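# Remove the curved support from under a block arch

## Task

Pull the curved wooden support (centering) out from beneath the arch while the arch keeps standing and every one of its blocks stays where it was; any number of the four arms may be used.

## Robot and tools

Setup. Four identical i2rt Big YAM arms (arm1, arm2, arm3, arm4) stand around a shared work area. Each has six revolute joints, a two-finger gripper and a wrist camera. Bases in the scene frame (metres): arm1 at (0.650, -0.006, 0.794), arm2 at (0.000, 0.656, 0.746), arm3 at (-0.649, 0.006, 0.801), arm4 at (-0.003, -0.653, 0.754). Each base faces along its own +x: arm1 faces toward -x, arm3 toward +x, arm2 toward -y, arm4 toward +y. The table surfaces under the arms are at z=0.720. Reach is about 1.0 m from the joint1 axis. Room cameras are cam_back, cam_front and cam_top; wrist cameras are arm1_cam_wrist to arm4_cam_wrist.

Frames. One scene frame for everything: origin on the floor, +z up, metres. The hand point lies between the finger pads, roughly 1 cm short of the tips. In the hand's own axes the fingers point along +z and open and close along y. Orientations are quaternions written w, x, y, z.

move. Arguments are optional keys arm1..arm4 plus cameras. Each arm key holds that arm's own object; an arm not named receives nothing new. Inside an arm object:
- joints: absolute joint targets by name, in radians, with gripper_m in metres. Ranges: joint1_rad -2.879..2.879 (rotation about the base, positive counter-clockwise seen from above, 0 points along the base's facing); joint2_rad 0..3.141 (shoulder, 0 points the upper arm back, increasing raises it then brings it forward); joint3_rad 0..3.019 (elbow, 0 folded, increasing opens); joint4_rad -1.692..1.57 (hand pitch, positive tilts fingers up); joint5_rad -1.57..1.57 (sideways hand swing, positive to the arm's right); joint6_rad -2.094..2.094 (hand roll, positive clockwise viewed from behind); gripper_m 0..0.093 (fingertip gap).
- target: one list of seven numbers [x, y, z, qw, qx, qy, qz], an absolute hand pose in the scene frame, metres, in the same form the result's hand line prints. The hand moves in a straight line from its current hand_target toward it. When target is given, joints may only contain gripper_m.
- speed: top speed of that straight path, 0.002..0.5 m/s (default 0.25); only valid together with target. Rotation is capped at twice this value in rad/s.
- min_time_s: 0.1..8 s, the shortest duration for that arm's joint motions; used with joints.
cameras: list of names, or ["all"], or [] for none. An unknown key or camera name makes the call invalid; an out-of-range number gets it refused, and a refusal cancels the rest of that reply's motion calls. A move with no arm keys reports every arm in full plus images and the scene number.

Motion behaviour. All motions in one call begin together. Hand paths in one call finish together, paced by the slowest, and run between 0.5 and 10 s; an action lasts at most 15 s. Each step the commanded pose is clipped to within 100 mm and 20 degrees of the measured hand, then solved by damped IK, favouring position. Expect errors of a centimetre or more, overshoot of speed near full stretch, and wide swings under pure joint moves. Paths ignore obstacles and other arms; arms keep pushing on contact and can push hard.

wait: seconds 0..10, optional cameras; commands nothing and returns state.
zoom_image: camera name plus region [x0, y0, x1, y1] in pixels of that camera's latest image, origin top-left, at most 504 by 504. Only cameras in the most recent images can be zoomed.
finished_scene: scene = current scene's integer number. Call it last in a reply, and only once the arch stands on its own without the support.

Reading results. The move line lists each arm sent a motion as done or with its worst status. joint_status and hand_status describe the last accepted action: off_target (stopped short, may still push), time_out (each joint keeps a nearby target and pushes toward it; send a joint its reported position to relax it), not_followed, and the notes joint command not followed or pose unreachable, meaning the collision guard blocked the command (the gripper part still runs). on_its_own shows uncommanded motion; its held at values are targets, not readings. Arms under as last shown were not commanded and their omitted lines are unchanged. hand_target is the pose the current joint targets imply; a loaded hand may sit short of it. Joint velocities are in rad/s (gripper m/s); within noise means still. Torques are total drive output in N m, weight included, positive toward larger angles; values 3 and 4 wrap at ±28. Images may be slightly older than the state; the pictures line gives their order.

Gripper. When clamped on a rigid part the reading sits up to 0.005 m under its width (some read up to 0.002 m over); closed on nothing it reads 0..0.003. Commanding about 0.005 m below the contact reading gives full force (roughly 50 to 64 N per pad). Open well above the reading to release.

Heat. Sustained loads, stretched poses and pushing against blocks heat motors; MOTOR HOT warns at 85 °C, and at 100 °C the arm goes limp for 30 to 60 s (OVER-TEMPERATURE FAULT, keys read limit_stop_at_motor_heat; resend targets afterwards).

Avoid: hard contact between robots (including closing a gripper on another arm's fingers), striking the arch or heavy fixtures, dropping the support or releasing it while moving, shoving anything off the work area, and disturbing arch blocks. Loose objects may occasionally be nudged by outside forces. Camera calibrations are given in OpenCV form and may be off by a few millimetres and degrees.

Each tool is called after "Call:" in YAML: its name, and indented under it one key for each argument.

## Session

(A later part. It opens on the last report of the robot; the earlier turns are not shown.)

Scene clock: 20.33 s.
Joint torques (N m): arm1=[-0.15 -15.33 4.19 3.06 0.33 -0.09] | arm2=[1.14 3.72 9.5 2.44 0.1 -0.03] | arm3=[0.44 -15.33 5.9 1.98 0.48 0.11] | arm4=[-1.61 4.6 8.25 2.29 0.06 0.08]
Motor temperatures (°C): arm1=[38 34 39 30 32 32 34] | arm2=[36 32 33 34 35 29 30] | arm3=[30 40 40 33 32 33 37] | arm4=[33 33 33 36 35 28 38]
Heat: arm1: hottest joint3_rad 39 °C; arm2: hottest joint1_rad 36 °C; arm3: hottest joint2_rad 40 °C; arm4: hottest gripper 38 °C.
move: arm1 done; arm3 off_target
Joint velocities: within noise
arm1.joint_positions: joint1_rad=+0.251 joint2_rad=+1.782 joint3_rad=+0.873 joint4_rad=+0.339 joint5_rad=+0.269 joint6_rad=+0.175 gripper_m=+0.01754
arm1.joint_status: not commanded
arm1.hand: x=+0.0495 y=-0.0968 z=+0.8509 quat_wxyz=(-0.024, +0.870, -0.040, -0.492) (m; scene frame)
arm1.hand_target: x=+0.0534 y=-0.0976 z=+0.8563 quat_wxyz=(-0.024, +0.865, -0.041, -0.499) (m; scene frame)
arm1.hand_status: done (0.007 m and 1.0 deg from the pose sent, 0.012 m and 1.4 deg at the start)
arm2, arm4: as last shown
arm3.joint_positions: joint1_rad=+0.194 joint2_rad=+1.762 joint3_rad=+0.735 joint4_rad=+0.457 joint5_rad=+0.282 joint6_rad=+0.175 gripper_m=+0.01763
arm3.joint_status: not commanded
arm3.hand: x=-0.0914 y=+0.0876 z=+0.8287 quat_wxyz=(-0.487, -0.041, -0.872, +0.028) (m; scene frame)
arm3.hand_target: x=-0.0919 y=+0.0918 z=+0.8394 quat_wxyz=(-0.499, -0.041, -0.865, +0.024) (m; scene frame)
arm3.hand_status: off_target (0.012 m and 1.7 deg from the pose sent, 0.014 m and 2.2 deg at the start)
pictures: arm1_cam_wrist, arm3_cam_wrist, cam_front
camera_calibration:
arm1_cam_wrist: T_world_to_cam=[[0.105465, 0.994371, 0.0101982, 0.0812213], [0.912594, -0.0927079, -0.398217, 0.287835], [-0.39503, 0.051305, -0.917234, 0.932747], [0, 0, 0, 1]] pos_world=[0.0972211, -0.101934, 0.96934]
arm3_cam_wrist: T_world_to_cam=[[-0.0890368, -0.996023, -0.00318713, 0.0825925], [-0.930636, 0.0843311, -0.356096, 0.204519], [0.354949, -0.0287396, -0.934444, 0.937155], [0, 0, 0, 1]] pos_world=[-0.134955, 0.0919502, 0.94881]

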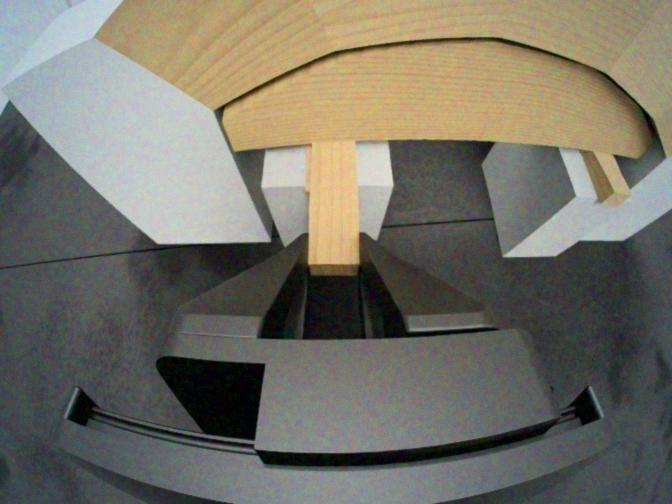

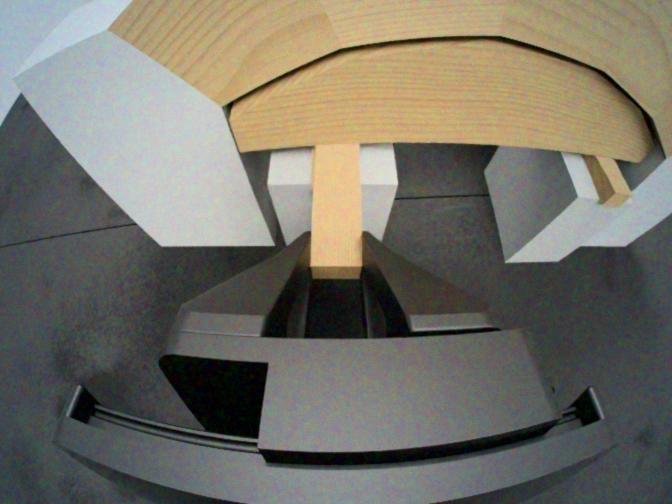

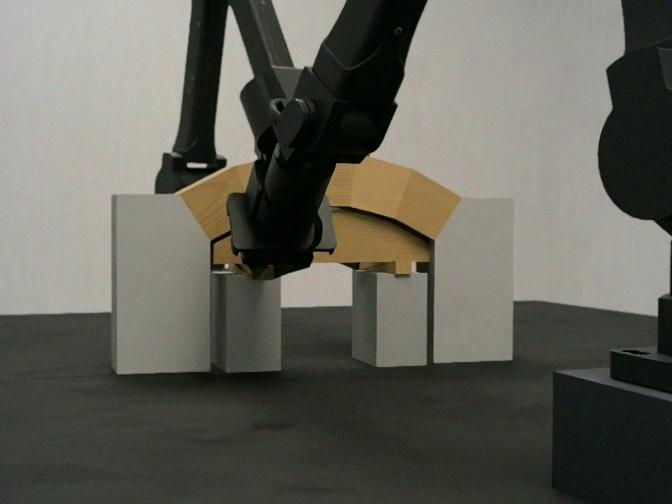

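Call:
move:
  arm3: {"target":[-0.117,0.0937,0.841,0.4994,0.0411,0.8650,-0.0237],"speed":0.04}
  arm1: {"target":[0.0785,-0.1,0.858,0.0237,-0.8650,0.0411,0.4994],"speed":0.04}
  cameras: ["arm1_cam_wrist","arm3_cam_wrist","cam_front","cam_top","cam_back"]

Call:
zoom_image:
  camera: "arm1_cam_wrist"
  region: [180, 20, 672, 280]

Call:
zoom_image:
  camera: "arm3_cam_wrist"
  region: [180, 20, 672, 280]

Scene clock: 22.63 s.
Joint torques (N m): arm1=[0.62 -14.92 4.31 3.33 0.24 0.01] | arm2=[1.2 3.96 9.51 2.45 0.11 -0.01] | arm3=[0.62 -14.62 6.05 2.13 0.4 0.19] | arm4=[-1.14 4.37 8.1 2.15 0.09 0.07]
Motor temperatures (°C): arm1=[38 34 39 31 32 31 34] | arm2=[36 32 33 34 35 29 30] | arm3=[30 40 40 33 32 32 37] | arm4=[33 33 34 36 35 28 38]
Heat: arm1: hottest joint3_rad 39 °C; arm2: hottest joint1_rad 36 °C; arm3: hottest joint2_rad 40 °C; arm4: hottest gripper 38 °C.
move: arm1 off_target; arm3 off_target
Joint velocities: within noise
arm1.joint_positions: joint1_rad=+0.259 joint2_rad=+1.737 joint3_rad=+0.801 joint4_rad=+0.351 joint5_rad=+0.287 joint6_rad=+0.176 gripper_m=+0.01754
arm1.joint_status: not commanded
arm1.hand: x=+0.0760 y=-0.0920 z=+0.8477 quat_wxyz=(-0.032, +0.872, -0.041, -0.486) (m; scene frame)
arm1.hand_target: x=+0.0783 y=-0.0999 z=+0.8580 quat_wxyz=(-0.024, +0.865, -0.041, -0.499) (m; scene frame)
arm1.hand_status: off_target (0.013 m and 2.0 deg from the pose sent, 0.030 m and 1.0 deg at the start)
arm2.joint_positions: joint1_rad=-0.491 joint2_rad=+0.571 joint3_rad=+1.396 joint4_rad=-1.145 joint5_rad=+0.158 joint6_rad=+0.378 gripper_m=+0.09396
arm2.joint_status: not commanded
arm2.hand: x=-0.1424 y=+0.4717 z=+1.3418 quat_wxyz=(-0.330, -0.780, -0.216, +0.486) (m; scene frame)
arm2.hand_target: x=-0.1404 y=+0.4751 z=+1.3501 quat_wxyz=(-0.336, -0.774, -0.213, +0.492) (m; scene frame)
arm2.hand_status: not commanded
arm3.joint_positions: joint1_rad=+0.212 joint2_rad=+1.720 joint3_rad=+0.663 joint4_rad=+0.471 joint5_rad=+0.300 joint6_rad=+0.177 gripper_m=+0.01763
arm3.joint_status: not commanded
arm3.hand: x=-0.1193 y=+0.0877 z=+0.8261 quat_wxyz=(-0.482, -0.037, -0.875, +0.033) (m; scene frame)
arm3.hand_target: x=-0.1170 y=+0.0935 z=+0.8408 quat_wxyz=(-0.499, -0.041, -0.865, +0.024) (m; scene frame)
arm3.hand_status: off_target (0.016 m and 2.5 deg from the pose sent, 0.029 m and 1.7 deg at the start)
arm4.joint_positions: joint1_rad=-0.377 joint2_rad=+0.615 joint3_rad=+1.493 joint4_rad=-1.274 joint5_rad=+0.157 joint6_rad=-0.616 gripper_m=+0.09396
arm4.joint_status: not commanded
arm4.hand: x=+0.0978 y=-0.4603 z=+1.3602 quat_wxyz=(-0.554, +0.623, -0.545, -0.090) (m; scene frame)
arm4.hand_target: x=+0.0963 y=-0.4637 z=+1.3683 quat_wxyz=(-0.562, +0.618, -0.542, -0.093) (m; scene frame)
arm4.hand_status: not commanded
pictures: arm1_cam_wrist, arm3_cam_wrist, cam_back, cam_front, cam_top
camera_calibration:
arm1_cam_wrist: T_world_to_cam=[[0.113838, 0.993216, 0.0237198, 0.0614719], [0.917091, -0.0958708, -0.386979, 0.252659], [-0.38208, 0.065806, -0.921783, 0.944301], [0, 0, 0, 1]] pos_world=[0.12209, -0.098973, 0.966757]
arm3_cam_wrist: T_world_to_cam=[[-0.0873836, -0.996128, 0.00963951, 0.0698019], [-0.935194, 0.078697, -0.345281, 0.16867], [0.343185, -0.0391867, -0.93845, 0.947463], [0, 0, 0, 1]] pos_world=[-0.161317, 0.0933858, 0.946713]

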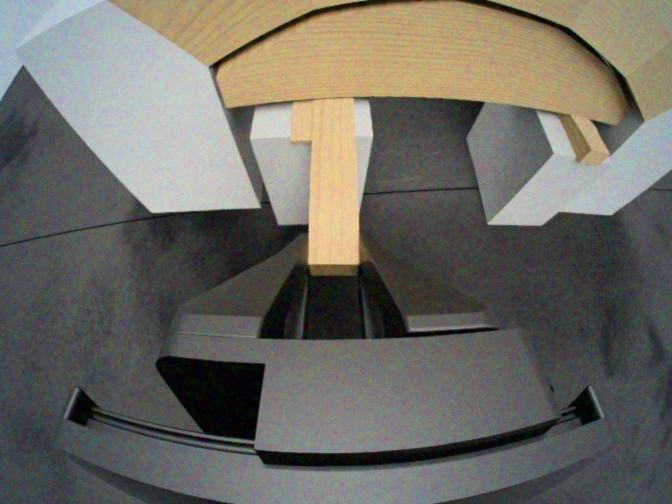

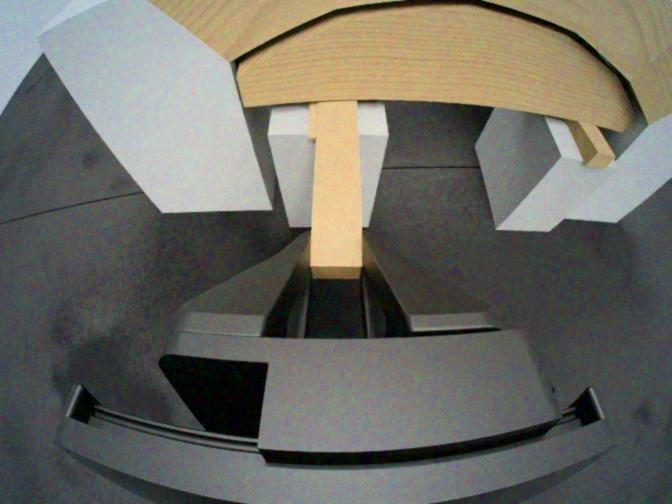

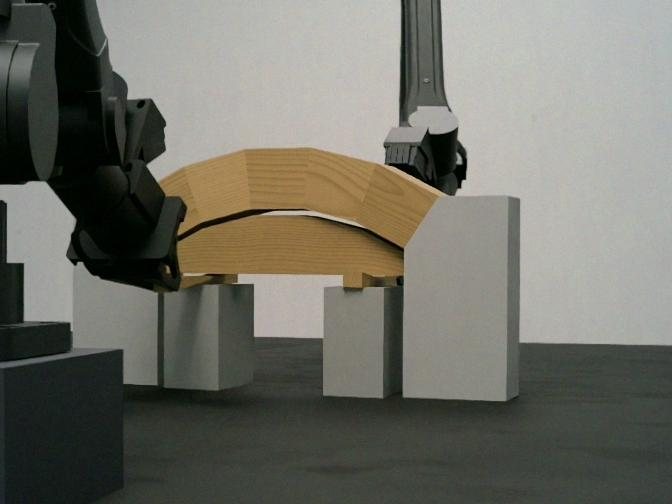

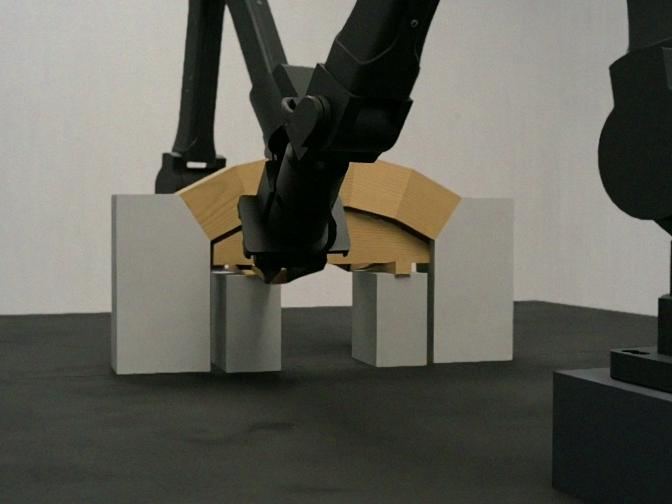

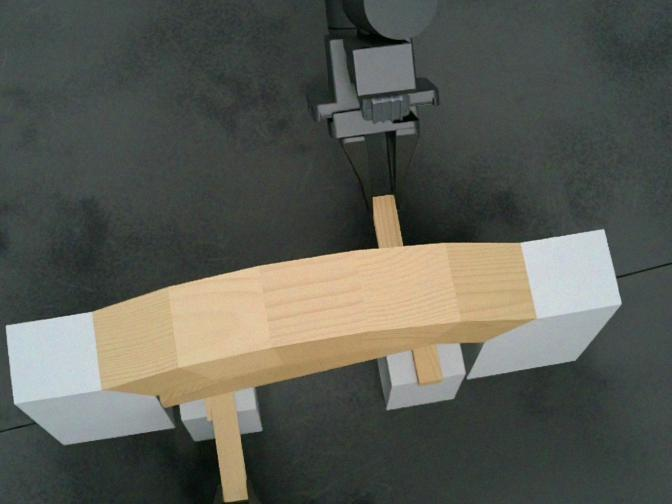

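Scaled by 1.024 from the camera's 672x504 image, which has a finer 960x720 frame.

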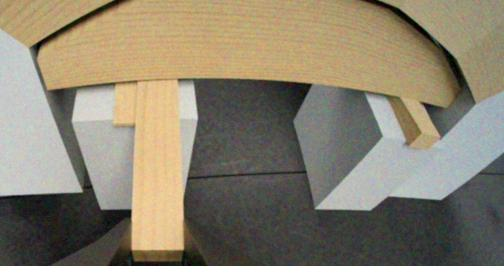

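Scaled by 1.024 from the camera's 672x504 image, which has a finer 960x720 frame.

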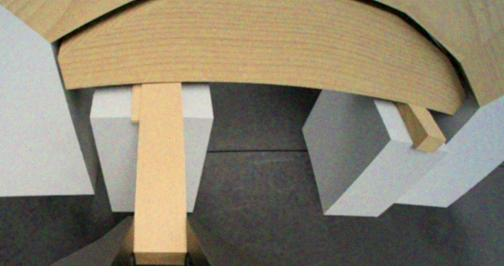

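Call:
move:
  arm3: {"target":[-0.157,0.0965,0.845,0.4994,0.0411,0.8650,-0.0237],"speed":0.05}
  arm1: {"target":[0.1185,-0.104,0.862,0.0237,-0.8650,0.0411,0.4994],"speed":0.05}
  cameras: ["arm1_cam_wrist","arm3_cam_wrist","cam_front","cam_top","cam_back"]

Scene clock: 24.60 s.
Joint torques (N m): arm1=[0.79 -12.98 4.16 3.26 0.25 0.04] | arm2=[1.08 3.72 9.55 2.47 0.11 -0.02] | arm3=[0.62 -12.92 5.86 2.09 0.41 0.16] | arm4=[-1.2 4.78 8.36 2.26 0.07 0.07]
Motor temperatures (°C): arm1=[37 34 39 31 32 31 34] | arm2=[36 32 33 34 35 29 30] | arm3=[30 40 40 33 32 32 38] | arm4=[33 33 34 36 35 28 38]
Heat: arm1: hottest joint3_rad 39 °C; arm2: hottest joint1_rad 36 °C; arm3: hottest joint2_rad 40 °C; arm4: hottest gripper 38 °C.
move: arm1 off_target; arm3 off_target
Joint velocities: within noise
arm1.joint_positions: joint1_rad=+0.293 joint2_rad=+1.652 joint3_rad=+0.696 joint4_rad=+0.365 joint5_rad=+0.316 joint6_rad=+0.194 gripper_m=+0.01754
arm1.joint_status: not commanded
arm1.hand: x=+0.1159 y=-0.0965 z=+0.8528 quat_wxyz=(-0.033, +0.872, -0.040, -0.486) (m; scene frame)
arm1.hand_target: x=+0.1184 y=-0.1039 z=+0.8618 quat_wxyz=(-0.024, +0.865, -0.041, -0.499) (m; scene frame)
arm1.hand_status: off_target (0.012 m and 2.0 deg from the pose sent, 0.046 m and 2.0 deg at the start)
arm2, arm4: as last shown
arm3.joint_positions: joint1_rad=+0.248 joint2_rad=+1.636 joint3_rad=+0.560 joint4_rad=+0.487 joint5_rad=+0.331 joint6_rad=+0.197 gripper_m=+0.01763
arm3.joint_status: not commanded
arm3.hand: x=-0.1588 y=+0.0911 z=+0.8320 quat_wxyz=(-0.483, -0.037, -0.874, +0.033) (m; scene frame)
arm3.hand_target: x=-0.1569 y=+0.0965 z=+0.8449 quat_wxyz=(-0.499, -0.041, -0.865, +0.023) (m; scene frame)
arm3.hand_status: off_target (0.014 m and 2.4 deg from the pose sent, 0.043 m and 2.5 deg at the start)
pictures: arm1_cam_wrist, arm3_cam_wrist, cam_back, cam_front, cam_top
camera_calibration:
arm1_cam_wrist: T_world_to_cam=[[0.113358, 0.993226, 0.0255526, 0.0597681], [0.916819, -0.0946579, -0.387921, 0.218542], [-0.382874, 0.0674012, -0.921338, 0.964363], [0, 0, 0, 1]] pos_world=[0.162091, -0.103676, 0.971754]
arm3_cam_wrist: T_world_to_cam=[[-0.0869813, -0.996157, 0.0102297, 0.0692793], [-0.934338, 0.0780125, -0.347744, 0.13572], [0.345609, -0.0398052, -0.937534, 0.966289], [0, 0, 0, 1]] pos_world=[-0.201124, 0.0968886, 0.952416]

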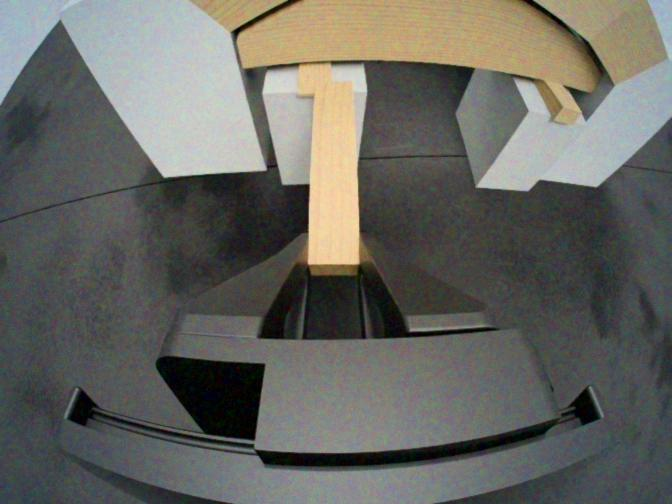

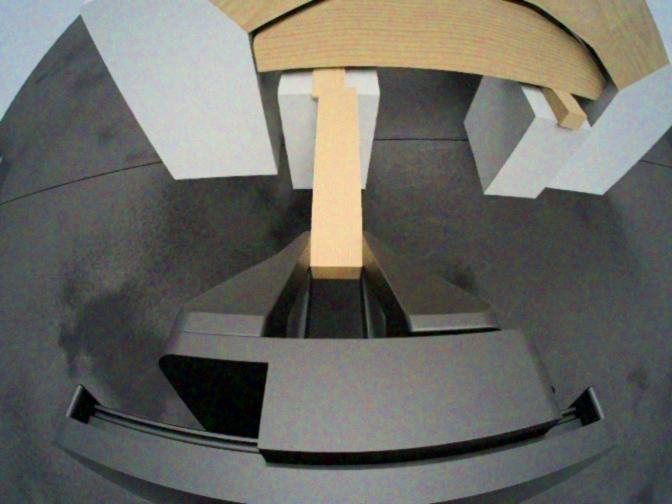

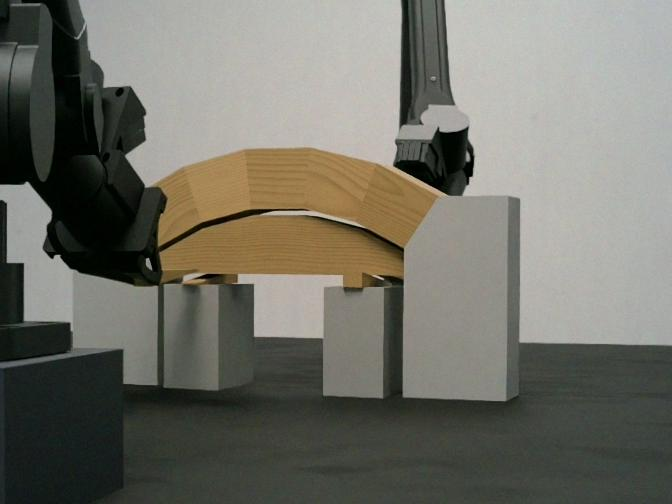

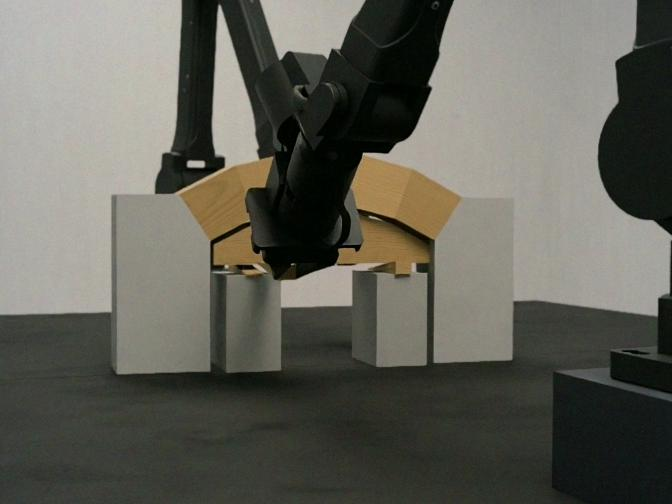

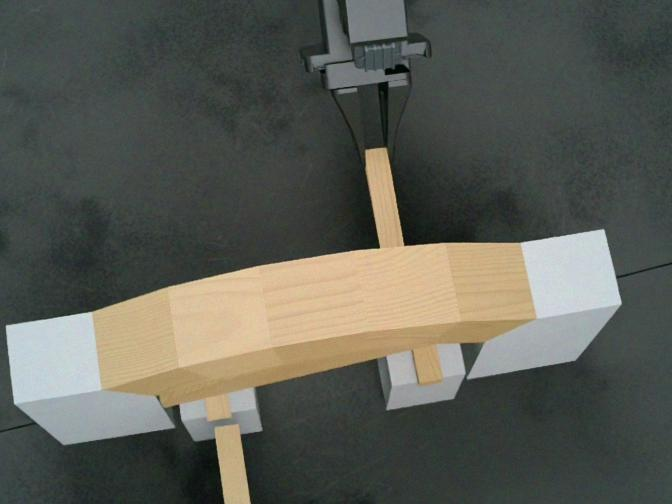

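Call:
zoom_image:
  camera: "cam_back"
  region: [140, 190, 430, 400]

Call:
zoom_image:
  camera: "cam_front"
  region: [190, 190, 450, 385]

Scaled by 1.738 from the camera's 672x504 image, which has a finer 960x720 frame.

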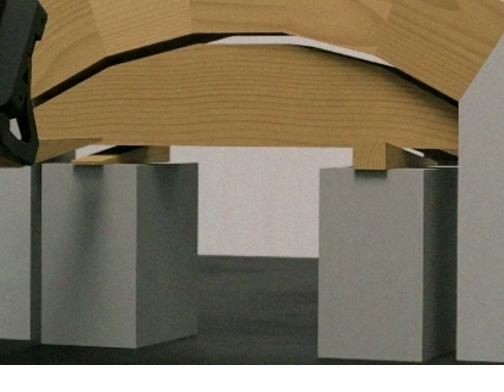

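Scaled by 1.938 from the camera's 672x504 image, which has a finer 960x720 frame.

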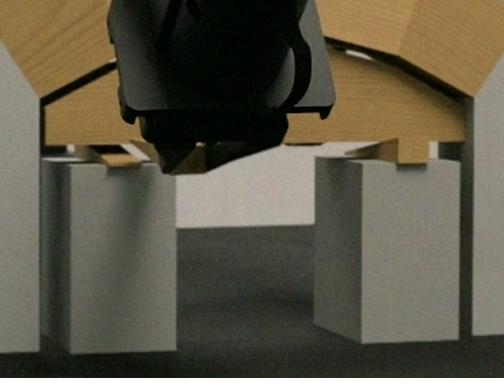

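Call:
move:
  arm3: {"target":[-0.25,0.2,0.85,0.4994,0.0411,0.8650,-0.0237],"speed":0.2}
  arm1: {"target":[0.24,-0.2,0.87,0.0237,-0.8650,0.0411,0.4994],"speed":0.2}

Call:
move:
  arm3: {"target":[-0.25,0.2,0.765,0.4994,0.0411,0.8650,-0.0237],"speed":0.12}
  arm1: {"target":[0.24,-0.2,0.785,0.0237,-0.8650,0.0411,0.4994],"speed":0.12}
  cameras: ["arm1_cam_wrist","arm3_cam_wrist","cam_front","cam_back"]

Scene clock: 28.50 s.
Joint torques (N m): arm1=[0.67 -9.82 4.53 1.28 0.41 0.06] | arm2=[1.08 4.01 9.54 2.47 0.1 -0.01] | arm3=[0.5 -11.05 6.61 0.66 0.61 0.17] | arm4=[-0.91 4.13 8.28 2.29 0.08 0.1]
Motor temperatures (°C): arm1=[37 35 39 31 32 31 34] | arm2=[36 32 34 34 35 29 30] | arm3=[30 40 40 33 32 32 38] | arm4=[33 33 34 36 35 28 37]
Heat: arm1: hottest joint3_rad 39 °C; arm2: hottest joint1_rad 36 °C; arm3: hottest joint2_rad 40 °C; arm4: hottest gripper 37 °C.
move: arm1 done; arm3 done
Joint velocities: within noise
arm1.joint_positions: joint1_rad=+0.681 joint2_rad=+1.471 joint3_rad=+0.539 joint4_rad=+0.261 joint5_rad=+0.634 joint6_rad=+0.446 gripper_m=+0.01754
arm1.joint_status: not commanded
arm1.hand: x=+0.2333 y=-0.1972 z=+0.8683 quat_wxyz=(-0.027, +0.864, -0.043, -0.501) (m; scene frame)
arm1.hand_target: x=+0.2398 y=-0.1999 z=+0.8698 quat_wxyz=(-0.024, +0.865, -0.041, -0.499) (m; scene frame)
arm1.hand_status: done (0.007 m and 0.5 deg from the pose sent, 0.163 m and 2.0 deg at the start)
arm2, arm4: as last shown
arm3.joint_positions: joint1_rad=+0.651 joint2_rad=+1.534 joint3_rad=+0.483 joint4_rad=+0.359 joint5_rad=+0.661 joint6_rad=+0.459 gripper_m=+0.01763
arm3.joint_status: not commanded
arm3.hand: x=-0.2503 y=+0.1958 z=+0.8417 quat_wxyz=(-0.494, -0.037, -0.868, +0.031) (m; scene frame)
arm3.hand_target: x=-0.2500 y=+0.2000 z=+0.8500 quat_wxyz=(-0.500, -0.041, -0.865, +0.023) (m; scene frame)
arm3.hand_status: done (0.009 m and 1.2 deg from the pose sent, 0.143 m and 2.4 deg at the start)
pictures: none

Scene clock: 30.07 s.
Joint torques (N m): arm1=[0.85 -8.12 2.61 3.07 0.42 -0.04] | arm2=[1.26 3.78 9.48 2.5 0.1 -0.02] | arm3=[0.5 -9.58 3.78 2 0.6 0.11] | arm4=[-1.2 4.48 8.27 2.26 0.05 0.06]
Motor temperatures (°C): arm1=[37 35 39 31 32 31 34] | arm2=[36 32 34 34 35 29 30] | arm3=[30 40 39 33 32 32 38] | arm4=[33 33 34 36 35 28 37]
Heat: arm1: hottest joint3_rad 39 °C; arm2: hottest joint1_rad 36 °C; arm3: hottest joint2_rad 40 °C; arm4: hottest gripper 37 °C.
move: arm1 off_target; arm3 done
Joint velocities: within noise
arm1.joint_positions: joint1_rad=+0.683 joint2_rad=+1.737 joint3_rad=+0.505 joint4_rad=+0.561 joint5_rad=+0.636 joint6_rad=+0.454 gripper_m=+0.01754
arm1.joint_status: not commanded
arm1.hand: x=+0.2341 y=-0.1964 z=+0.7933 quat_wxyz=(-0.025, +0.864, -0.046, -0.501) (m; scene frame)
arm1.hand_target: x=+0.2401 y=-0.1998 z=+0.7852 quat_wxyz=(-0.024, +0.865, -0.041, -0.499) (m; scene frame)
arm1.hand_status: off_target (0.011 m and 0.7 deg from the pose sent, 0.084 m and 0.5 deg at the start)
arm2, arm4: as last shown
arm3.joint_positions: joint1_rad=+0.651 joint2_rad=+1.834 joint3_rad=+0.472 joint4_rad=+0.675 joint5_rad=+0.661 joint6_rad=+0.467 gripper_m=+0.01763
arm3.joint_status: not commanded
arm3.hand: x=-0.2505 y=+0.1955 z=+0.7674 quat_wxyz=(-0.496, -0.041, -0.867, +0.028) (m; scene frame)
arm3.hand_target: x=-0.2501 y=+0.1999 z=+0.7650 quat_wxyz=(-0.499, -0.041, -0.865, +0.024) (m; scene frame)
arm3.hand_status: done (0.005 m and 0.6 deg from the pose sent, 0.077 m and 1.2 deg at the start)
pictures: arm1_cam_wrist, arm3_cam_wrist, cam_back, cam_front
camera_calibration:
arm1_cam_wrist: T_world_to_cam=[[0.1172, 0.993099, 0.00423895, 0.163061], [0.902333, -0.104703, -0.418129, 0.103005], [-0.4148, 0.0528295, -0.908378, 0.955903], [0, 0, 0, 1]] pos_world=[0.284453, -0.20165, 0.9107]
arm3_cam_wrist: T_world_to_cam=[[-0.089257, -0.996001, -0.00402095, 0.176261], [-0.923269, 0.0842522, -0.374802, 0.0417929], [0.373641, -0.0297412, -0.927096, 0.938689], [0, 0, 0, 1]] pos_world=[-0.296414, 0.199953, 0.886628]

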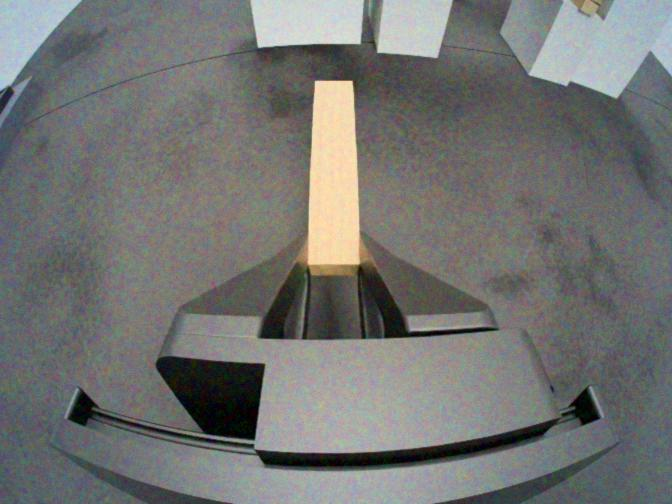

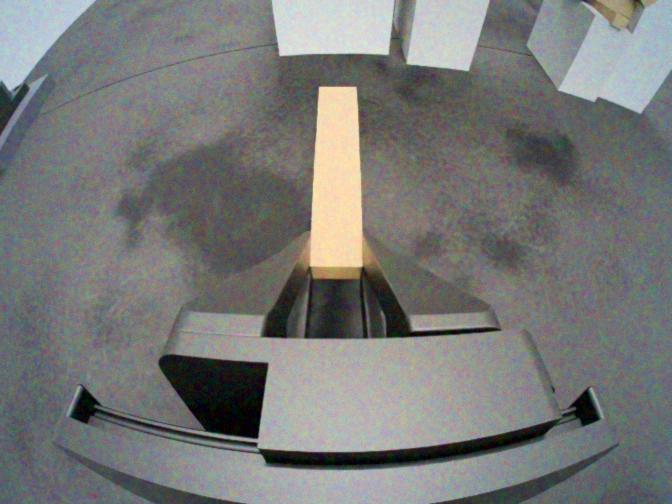

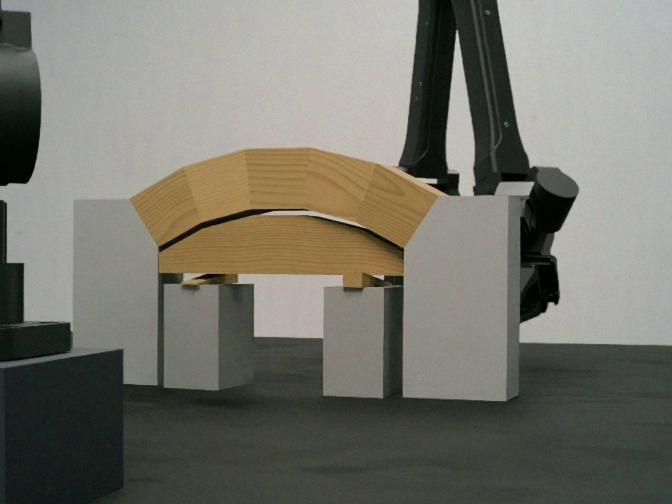

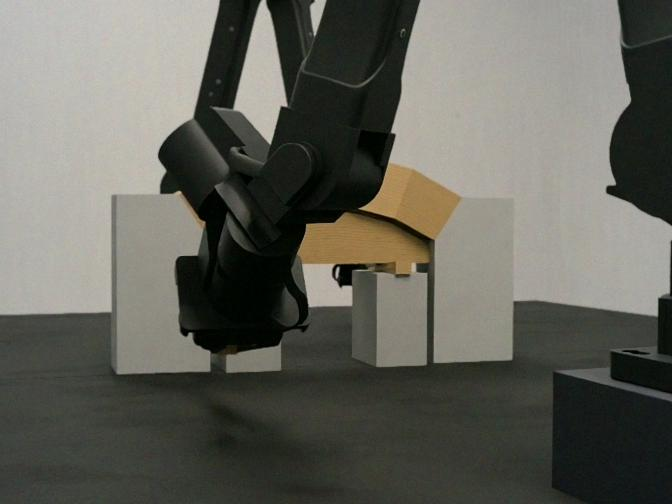

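Call:
move:
  arm3: {"target":[-0.25,0.2,0.744,0.4994,0.0411,0.8650,-0.0237],"speed":0.05}
  arm1: {"target":[0.24,-0.2,0.757,0.0237,-0.8650,0.0411,0.4994],"speed":0.05}
  cameras: ["arm1_cam_wrist","arm3_cam_wrist"]

Scene clock: 31.53 s.
Joint torques (N m): arm1=[0.79 -8.59 2.22 2.96 0.42 -0.04] | arm2=[1.08 3.78 9.48 2.51 0.09 -0.01] | arm3=[0.62 -9.82 3.78 1.91 0.61 0.12] | arm4=[-0.73 4.66 8.35 2.32 0.1 0.07]
Motor temperatures (°C): arm1=[37 35 39 31 32 31 34] | arm2=[36 32 34 34 35 29 30] | arm3=[30 40 39 33 32 32 38] | arm4=[33 33 34 36 35 28 37]
Heat: arm1: hottest joint3_rad 39 °C; arm2: hottest joint1_rad 36 °C; arm3: hottest joint2_rad 40 °C; arm4: hottest gripper 37 °C.
move: arm1 done; arm3 done
Joint velocities: within noise
arm1.joint_positions: joint1_rad=+0.684 joint2_rad=+1.849 joint3_rad=+0.505 joint4_rad=+0.667 joint5_rad=+0.637 joint6_rad=+0.454 gripper_m=+0.01754
arm1.joint_status: not commanded
arm1.hand: x=+0.2359 y=-0.1950 z=+0.7638 quat_wxyz=(-0.027, +0.865, -0.045, -0.499) (m; scene frame)
arm1.hand_target: x=+0.2402 y=-0.1998 z=+0.7570 quat_wxyz=(-0.024, +0.865, -0.041, -0.499) (m; scene frame)
arm1.hand_status: done (0.009 m and 0.6 deg from the pose sent, 0.037 m and 0.7 deg at the start)
arm2, arm4: as last shown
arm3.joint_positions: joint1_rad=+0.651 joint2_rad=+1.921 joint3_rad=+0.472 joint4_rad=+0.753 joint5_rad=+0.661 joint6_rad=+0.467 gripper_m=+0.01763
arm3.joint_status: not commanded
arm3.hand: x=-0.2541 y=+0.1925 z=+0.7449 quat_wxyz=(-0.493, -0.040, -0.869, +0.030) (m; scene frame)
arm3.hand_target: x=-0.2503 y=+0.1999 z=+0.7440 quat_wxyz=(-0.499, -0.041, -0.865, +0.024) (m; scene frame)
arm3.hand_status: done (0.009 m and 1.1 deg from the pose sent, 0.024 m and 0.6 deg at the start)
pictures: arm1_cam_wrist, arm3_cam_wrist
camera_calibration:
arm1_cam_wrist: T_world_to_cam=[[0.117071, 0.993086, 0.00860502, 0.158344], [0.904131, -0.102991, -0.414656, 0.086543], [-0.410903, 0.0563242, -0.909937, 0.930704], [0, 0, 0, 1]] pos_world=[0.285645, -0.200757, 0.881405]
arm3_cam_wrist: T_world_to_cam=[[-0.0892494, -0.996006, 0.00236565, 0.168241], [-0.925899, 0.0820915, -0.368744, 0.0255878], [0.367078, -0.0351006, -0.929528, 0.920243], [0, 0, 0, 1]] pos_world=[-0.299094, 0.19777, 0.864429]

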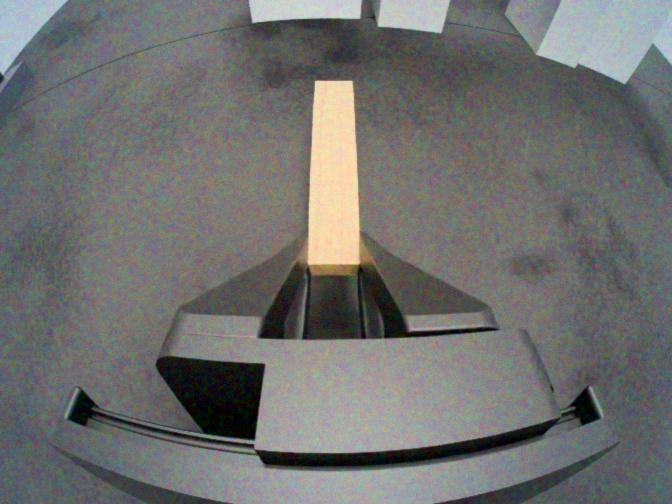

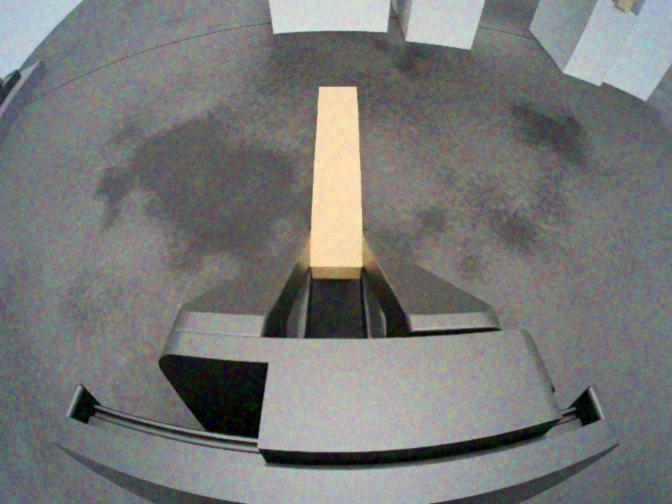

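Call:
move:
  arm3: {"target":[-0.25,0.2,0.732,0.4994,0.0411,0.8650,-0.0237],"speed":0.04}
  arm1: {"target":[0.24,-0.2,0.743,0.0237,-0.8650,0.0411,0.4994],"speed":0.04}
  cameras: ["arm1_cam_wrist","arm3_cam_wrist","cam_front"]

Scene clock: 36.17 s.
Joint torques (N m): arm1=[0.79 -8.94 2.24 3 0.43 -0.03] | arm2=[1.14 3.78 9.51 2.43 0.11 -0.01] | arm3=[0.5 -9.93 3.54 1.89 0.59 0.12] | arm4=[-1.26 4.31 8.38 2.4 0.04 0.11]
Motor temperatures (°C): arm1=[37 34 39 31 32 31 35] | arm2=[36 32 34 33 35 29 30] | arm3=[30 40 39 33 32 32 38] | arm4=[33 33 34 36 35 28 37]
Heat: arm1: hottest joint3_rad 39 °C; arm2: hottest joint1_rad 36 °C; arm3: hottest joint2_rad 40 °C; arm4: hottest gripper 37 °C.
move: arm1 done; arm3 done
Joint velocities: within noise
arm1.joint_positions: joint1_rad=+0.684 joint2_rad=+1.905 joint3_rad=+0.505 joint4_rad=+0.717 joint5_rad=+0.638 joint6_rad=+0.454 gripper_m=+0.01754
arm1.joint_status: not commanded
arm1.hand: x=+0.2379 y=-0.1934 z=+0.7487 quat_wxyz=(-0.029, +0.866, -0.044, -0.498) (m; scene frame)
arm1.hand_target: x=+0.2402 y=-0.1998 z=+0.7431 quat_wxyz=(-0.024, +0.865, -0.041, -0.499) (m; scene frame)
arm1.hand_status: done (0.009 m and 0.7 deg from the pose sent, 0.022 m and 0.6 deg at the start)
arm2, arm4: as last shown
arm3.joint_positions: joint1_rad=+0.651 joint2_rad=+1.970 joint3_rad=+0.478 joint4_rad=+0.796 joint5_rad=+0.661 joint6_rad=+0.467 gripper_m=+0.01763
arm3.joint_status: not commanded
arm3.hand: x=-0.2546 y=+0.1921 z=+0.7332 quat_wxyz=(-0.493, -0.039, -0.869, +0.031) (m; scene frame)
arm3.hand_target: x=-0.2502 y=+0.1999 z=+0.7321 quat_wxyz=(-0.499, -0.041, -0.865, +0.024) (m; scene frame)
arm3.hand_status: done (0.009 m and 1.2 deg from the pose sent, 0.015 m and 1.1 deg at the start)
pictures: arm1_cam_wrist, arm3_cam_wrist, cam_front
camera_calibration:
arm1_cam_wrist: T_world_to_cam=[[0.116929, 0.993062, 0.0125001, 0.153662], [0.90582, -0.101479, -0.411329, 0.0759522], [-0.407207, 0.0594193, -0.911401, 0.918465], [0, 0, 0, 1]] pos_world=[0.287238, -0.199463, 0.86641]
arm3_cam_wrist: T_world_to_cam=[[-0.0892609, -0.996004, 0.00294999, 0.167325], [-0.9261, 0.0819054, -0.368281, 0.0204256], [0.366567, -0.035605, -0.92971, 0.909638], [0, 0, 0, 1]] pos_world=[-0.299592, 0.197371, 0.852729]

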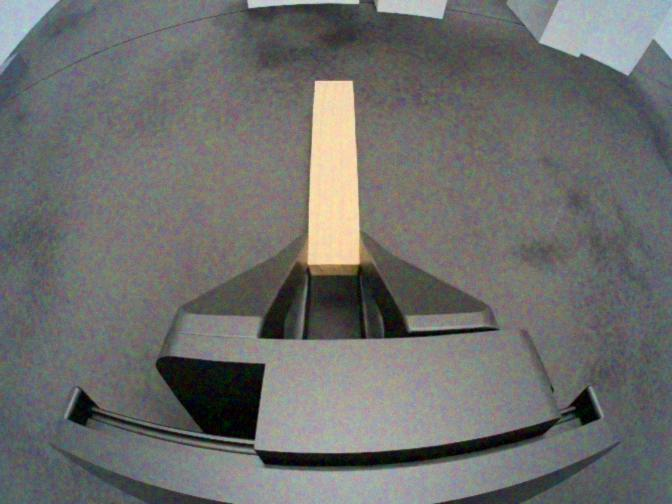

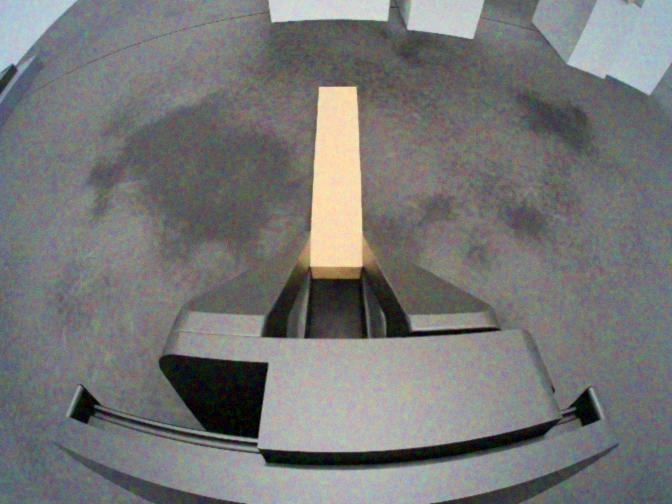

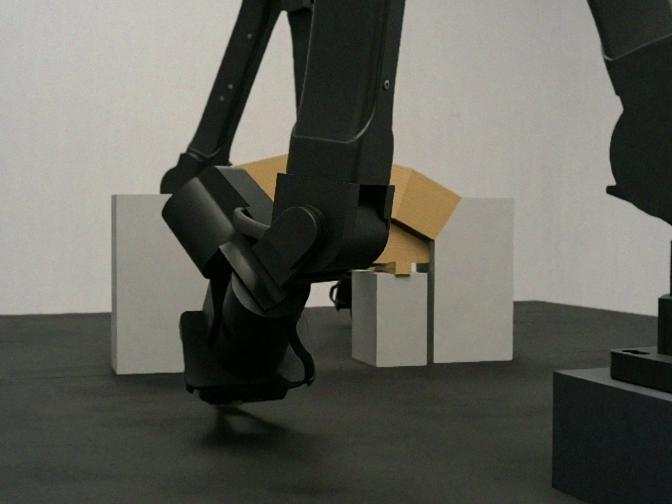

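Call:
move:
  arm3: {"target":[-0.25,0.2,0.72,0.4994,0.0411,0.8650,-0.0237],"speed":0.03}
  arm1: {"target":[0.24,-0.2,0.730,0.0237,-0.8650,0.0411,0.4994],"speed":0.03}
  cameras: ["cam_front"]

Scene clock: 37.47 s.
Joint torques (N m): arm1=[0.91 -7.59 2.51 2.47 0.2 -0.03] | arm2=[1.2 3.84 9.46 2.4 0.08 -0.02] | arm3=[0.62 -9.17 3.19 1.69 0.32 0.11] | arm4=[-1.08 4.72 8.16 2.36 0.1 0.07]
Motor temperatures (°C): arm1=[37 34 39 31 32 31 35] | arm2=[36 32 34 33 35 29 30] | arm3=[30 40 39 33 32 32 38] | arm4=[33 33 34 36 35 28 37]
Heat: arm1: hottest joint3_rad 39 °C; arm2: hottest joint1_rad 36 °C; arm3: hottest joint2_rad 40 °C; arm4: hottest gripper 37 °C.
move: arm1 off_target; arm3 done
Joint velocities: within noise
arm1.joint_positions: joint1_rad=+0.685 joint2_rad=+1.942 joint3_rad=+0.505 joint4_rad=+0.773 joint5_rad=+0.644 joint6_rad=+0.454 gripper_m=+0.01754
arm1.joint_status: not commanded
arm1.hand: x=+0.2373 y=-0.1931 z=+0.7429 quat_wxyz=(-0.026, +0.861, -0.048, -0.505) (m; scene frame)
arm1.hand_target: x=+0.2404 y=-0.1995 z=+0.7303 quat_wxyz=(-0.024, +0.865, -0.041, -0.499) (m; scene frame)
arm1.hand_status: off_target (0.015 m and 1.2 deg from the pose sent, 0.020 m and 0.7 deg at the start)
arm2, arm4: as last shown
arm3.joint_positions: joint1_rad=+0.651 joint2_rad=+2.008 joint3_rad=+0.488 joint4_rad=+0.845 joint5_rad=+0.668 joint6_rad=+0.467 gripper_m=+0.01763
arm3.joint_status: not commanded
arm3.hand: x=-0.2512 y=+0.1938 z=+0.7282 quat_wxyz=(-0.501, -0.044, -0.864, +0.027) (m; scene frame)
arm3.hand_target: x=-0.2503 y=+0.1999 z=+0.7202 quat_wxyz=(-0.499, -0.041, -0.865, +0.024) (m; scene frame)
arm3.hand_status: done (0.010 m and 0.6 deg from the pose sent, 0.016 m and 1.2 deg at the start)
pictures: cam_front

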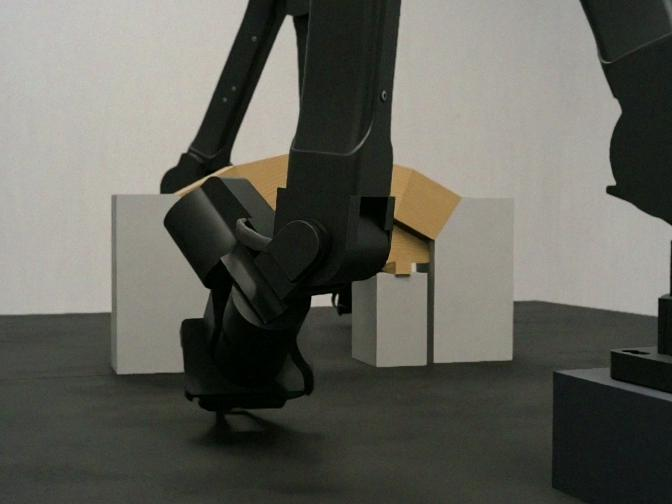

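Call:
move:
  arm3: {"joints":{"gripper_m":0.04}}
  arm1: {"joints":{"gripper_m":0.04}}

Call:
move:
  arm3: {"target":[-0.29,0.2,0.83,0.4994,0.0411,0.8650,-0.0237],"speed":0.15}
  arm1: {"target":[0.28,-0.2,0.845,0.0237,-0.8650,0.0411,0.4994],"speed":0.15}

Call:
move:
  arm3: {"target":[-0.13,-0.08,0.86,0.4994,0.0411,0.8650,-0.0237],"speed":0.2}
  arm1: {"target":[0.085,0.085,0.88,0.0237,-0.8650,0.0411,0.4994],"speed":0.2}
  cameras: ["arm1_cam_wrist","arm3_cam_wrist","cam_front","cam_back","cam_top"]

Scene clock: 38.77 s.
Joint torques (N m): arm1=[0.67 -7.94 2.5 2.43 0.12 -0.02] | arm2=[1.26 3.49 9.48 2.47 0.1 -0.03] | arm3=[0.5 -9.7 2.67 1.44 0.32 0.13] | arm4=[-0.91 4.84 8.28 2.22 0.05 0.1]
Motor temperatures (°C): arm1=[37 34 39 31 32 31 35] | arm2=[36 32 34 33 35 29 30] | arm3=[30 40 39 33 32 32 38] | arm4=[33 33 34 36 35 28 37]
Heat: arm1: hottest joint3_rad 39 °C; arm2: hottest joint1_rad 36 °C; arm3: hottest joint2_rad 40 °C; arm4: hottest gripper 37 °C.
move: arm1 done; arm3 done
Joint velocities: within noise
arm1.joint_positions: joint1_rad=+0.685 joint2_rad=+1.945 joint3_rad=+0.505 joint4_rad=+0.775 joint5_rad=+0.646 joint6_rad=+0.454 gripper_m=+0.03984
arm1.joint_status: all done
arm1.hand: x=+0.2375 y=-0.1928 z=+0.7423 quat_wxyz=(-0.026, +0.861, -0.049, -0.505) (m; scene frame)
arm1.hand_target: x=+0.2404 y=-0.1997 z=+0.7304 quat_wxyz=(-0.024, +0.865, -0.041, -0.499) (m; scene frame)
arm1.hand_status: not commanded
arm2, arm4: as last shown
arm3.joint_positions: joint1_rad=+0.652 joint2_rad=+2.013 joint3_rad=+0.493 joint4_rad=+0.847 joint5_rad=+0.668 joint6_rad=+0.467 gripper_m=+0.03986
arm3.joint_status: all done
arm3.hand: x=-0.2497 y=+0.1954 z=+0.7277 quat_wxyz=(-0.502, -0.045, -0.864, +0.026) (m; scene frame)
arm3.hand_target: x=-0.2503 y=+0.1999 z=+0.7202 quat_wxyz=(-0.499, -0.041, -0.865, +0.024) (m; scene frame)
arm3.hand_status: not commanded
pictures: none

Scene clock: 40.50 s.
Joint torques (N m): arm1=[0.73 -8.35 4.16 1.18 0.45 0.01] | arm2=[0.97 3.72 9.57 2.5 0.09 -0.02] | arm3=[0.73 -9.88 5.52 0.51 0.63 0.17] | arm4=[-1.03 4.31 8.23 2.26 0.07 0.09]
Motor temperatures (°C): arm1=[37 35 38 31 32 31 34] | arm2=[36 32 34 33 35 29 30] | arm3=[30 40 39 33 32 32 38] | arm4=[33 33 34 36 35 28 37]
Heat: arm1: hottest joint3_rad 38 °C; arm2: hottest joint1_rad 36 °C; arm3: hottest joint2_rad 40 °C; arm4: hottest gripper 37 °C.
move: arm1 done; arm3 done
Joint velocities: within noise
arm1.joint_positions: joint1_rad=+0.763 joint2_rad=+1.476 joint3_rad=+0.442 joint4_rad=+0.322 joint5_rad=+0.699 joint6_rad=+0.514 gripper_m=+0.03991
arm1.joint_status: not commanded
arm1.hand: x=+0.2749 y=-0.1965 z=+0.8441 quat_wxyz=(-0.027, +0.864, -0.044, -0.501) (m; scene frame)
arm1.hand_target: x=+0.2799 y=-0.1999 z=+0.8450 quat_wxyz=(-0.024, +0.865, -0.041, -0.500) (m; scene frame)
arm1.hand_status: done (0.006 m and 0.5 deg from the pose sent, 0.111 m and 1.2 deg at the start)
arm2.joint_positions: joint1_rad=-0.491 joint2_rad=+0.571 joint3_rad=+1.396 joint4_rad=-1.145 joint5_rad=+0.158 joint6_rad=+0.378 gripper_m=+0.09396
arm2.joint_status: not commanded
arm2.hand: x=-0.1424 y=+0.4717 z=+1.3418 quat_wxyz=(-0.330, -0.780, -0.216, +0.486) (m; scene frame)
arm2.hand_target: x=-0.1404 y=+0.4751 z=+1.3501 quat_wxyz=(-0.336, -0.774, -0.213, +0.492) (m; scene frame)
arm2.hand_status: not commanded
arm3.joint_positions: joint1_rad=+0.737 joint2_rad=+1.542 joint3_rad=+0.403 joint4_rad=+0.406 joint5_rad=+0.728 joint6_rad=+0.532 gripper_m=+0.03994
arm3.joint_status: not commanded
arm3.hand: x=-0.2889 y=+0.1960 z=+0.8246 quat_wxyz=(-0.496, -0.039, -0.867, +0.030) (m; scene frame)
arm3.hand_target: x=-0.2900 y=+0.1999 z=+0.8298 quat_wxyz=(-0.499, -0.041, -0.865, +0.024) (m; scene frame)
arm3.hand_status: done (0.007 m and 0.9 deg from the pose sent, 0.110 m and 0.6 deg at the start)
arm4.joint_positions: joint1_rad=-0.377 joint2_rad=+0.615 joint3_rad=+1.493 joint4_rad=-1.274 joint5_rad=+0.157 joint6_rad=-0.616 gripper_m=+0.09396
arm4.joint_status: not commanded
arm4.hand: x=+0.0978 y=-0.4603 z=+1.3602 quat_wxyz=(-0.554, +0.623, -0.545, -0.090) (m; scene frame)
arm4.hand_target: x=+0.0963 y=-0.4637 z=+1.3683 quat_wxyz=(-0.562, +0.618, -0.542, -0.093) (m; scene frame)
arm4.hand_status: not commanded
pictures: none

Scene clock: 43.07 s.
Joint torques (N m): arm1=[-1.08 -9.41 8.77 1.55 -0.14 -0.21] | arm2=[0.97 3.66 9.46 2.44 0.11 -0.01] | arm3=[-0.73 -9.11 10.39 0.87 -0.05 0] | arm4=[-0.79 4.54 8.23 2.37 0.08 0.06]
Motor temperatures (°C): arm1=[37 35 39 30 32 31 34] | arm2=[36 32 35 33 35 29 30] | arm3=[30 40 39 33 32 32 38] | arm4=[33 33 35 36 35 28 37]
Heat: arm1: hottest joint3_rad 39 °C; arm2: hottest joint1_rad 36 °C; arm3: hottest joint2_rad 40 °C; arm4: hottest gripper 37 °C.
move: arm1 off_target; arm3 off_target
Joint velocities: within noise
arm1.joint_positions: joint1_rad=-0.151 joint2_rad=+1.615 joint3_rad=+0.712 joint4_rad=+0.370 joint5_rad=-0.080 joint6_rad=-0.027 gripper_m=+0.03991
arm1.joint_status: not commanded
arm1.hand: x=+0.1008 y=+0.0778 z=+0.8775 quat_wxyz=(-0.020, +0.866, -0.043, -0.499) (m; scene frame)
arm1.hand_target: x=+0.0859 y=+0.0849 z=+0.8802 quat_wxyz=(-0.024, +0.865, -0.041, -0.500) (m; scene frame)
arm1.hand_status: off_target (0.018 m and 0.5 deg from the pose sent, 0.341 m and 0.5 deg at the start)
arm2, arm4: as last shown
arm3.joint_positions: joint1_rad=-0.228 joint2_rad=+1.588 joint3_rad=+0.568 joint4_rad=+0.491 joint5_rad=-0.086 joint6_rad=-0.031 gripper_m=+0.03994
arm3.joint_status: not commanded
arm3.hand: x=-0.1456 y=-0.0755 z=+0.8552 quat_wxyz=(-0.495, -0.045, -0.867, +0.021) (m; scene frame)
arm3.hand_target: x=-0.1307 y=-0.0799 z=+0.8603 quat_wxyz=(-0.500, -0.041, -0.865, +0.024) (m; scene frame)
arm3.hand_status: off_target (0.017 m and 0.8 deg from the pose sent, 0.320 m and 0.9 deg at the start)
pictures: arm1_cam_wrist, arm3_cam_wrist, cam_back, cam_front, cam_top
camera_calibration:
arm1_cam_wrist: T_world_to_cam=[[0.105802, 0.994386, -0.00132965, -0.0879639], [0.905873, -0.0969359, -0.412308, 0.281198], [-0.410122, 0.0424187, -0.911044, 0.965258], [0, 0, 0, 1]] pos_world=[0.150451, 0.0737833, 0.995215]
arm3_cam_wrist: T_world_to_cam=[[-0.0894105, -0.995791, -0.0201261, -0.0700872], [-0.923779, 0.0904649, -0.372088, 0.192413], [0.372342, -0.0146765, -0.927979, 0.974616], [0, 0, 0, 1]] pos_world=[-0.19141, -0.0728949, 0.974607]

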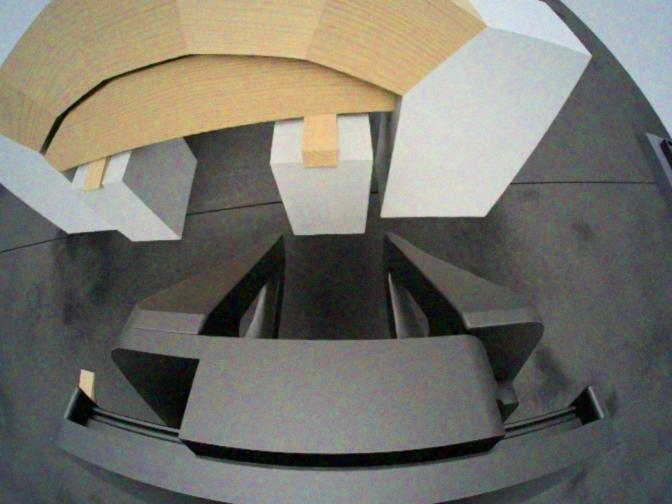

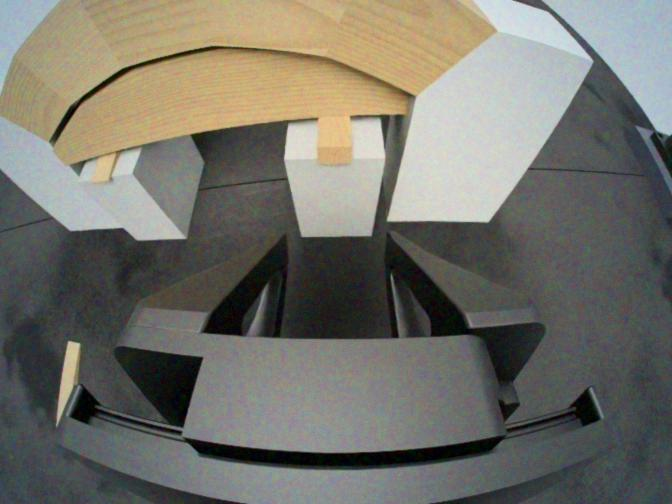

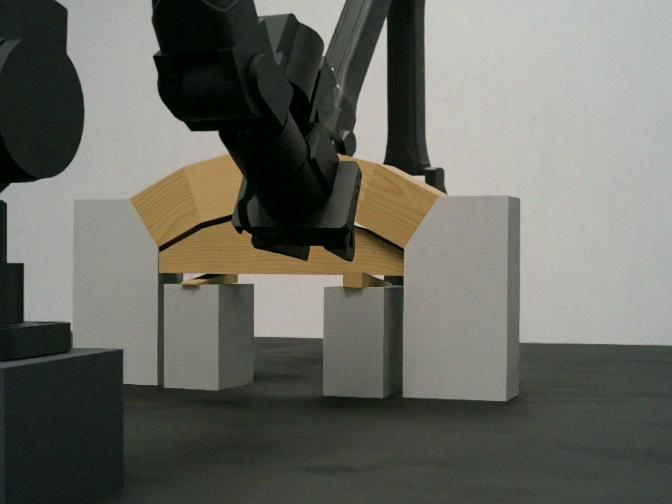

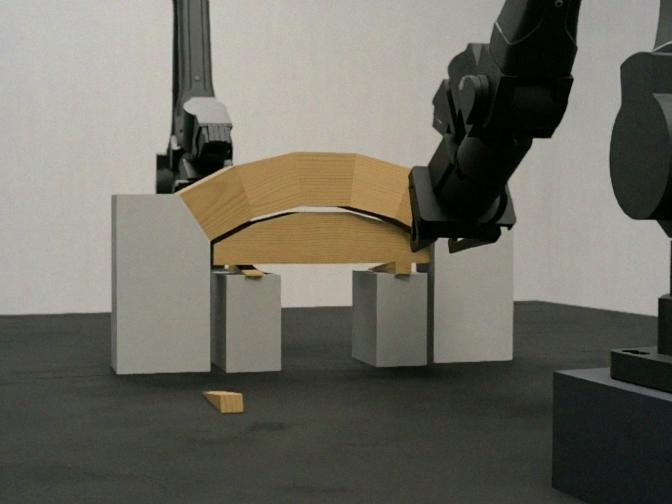

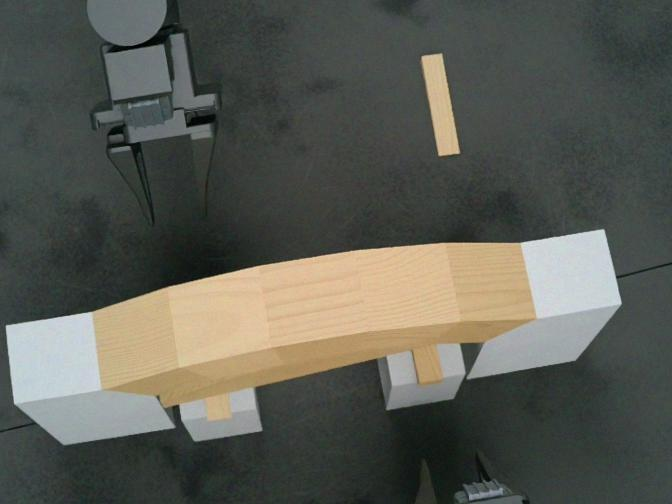

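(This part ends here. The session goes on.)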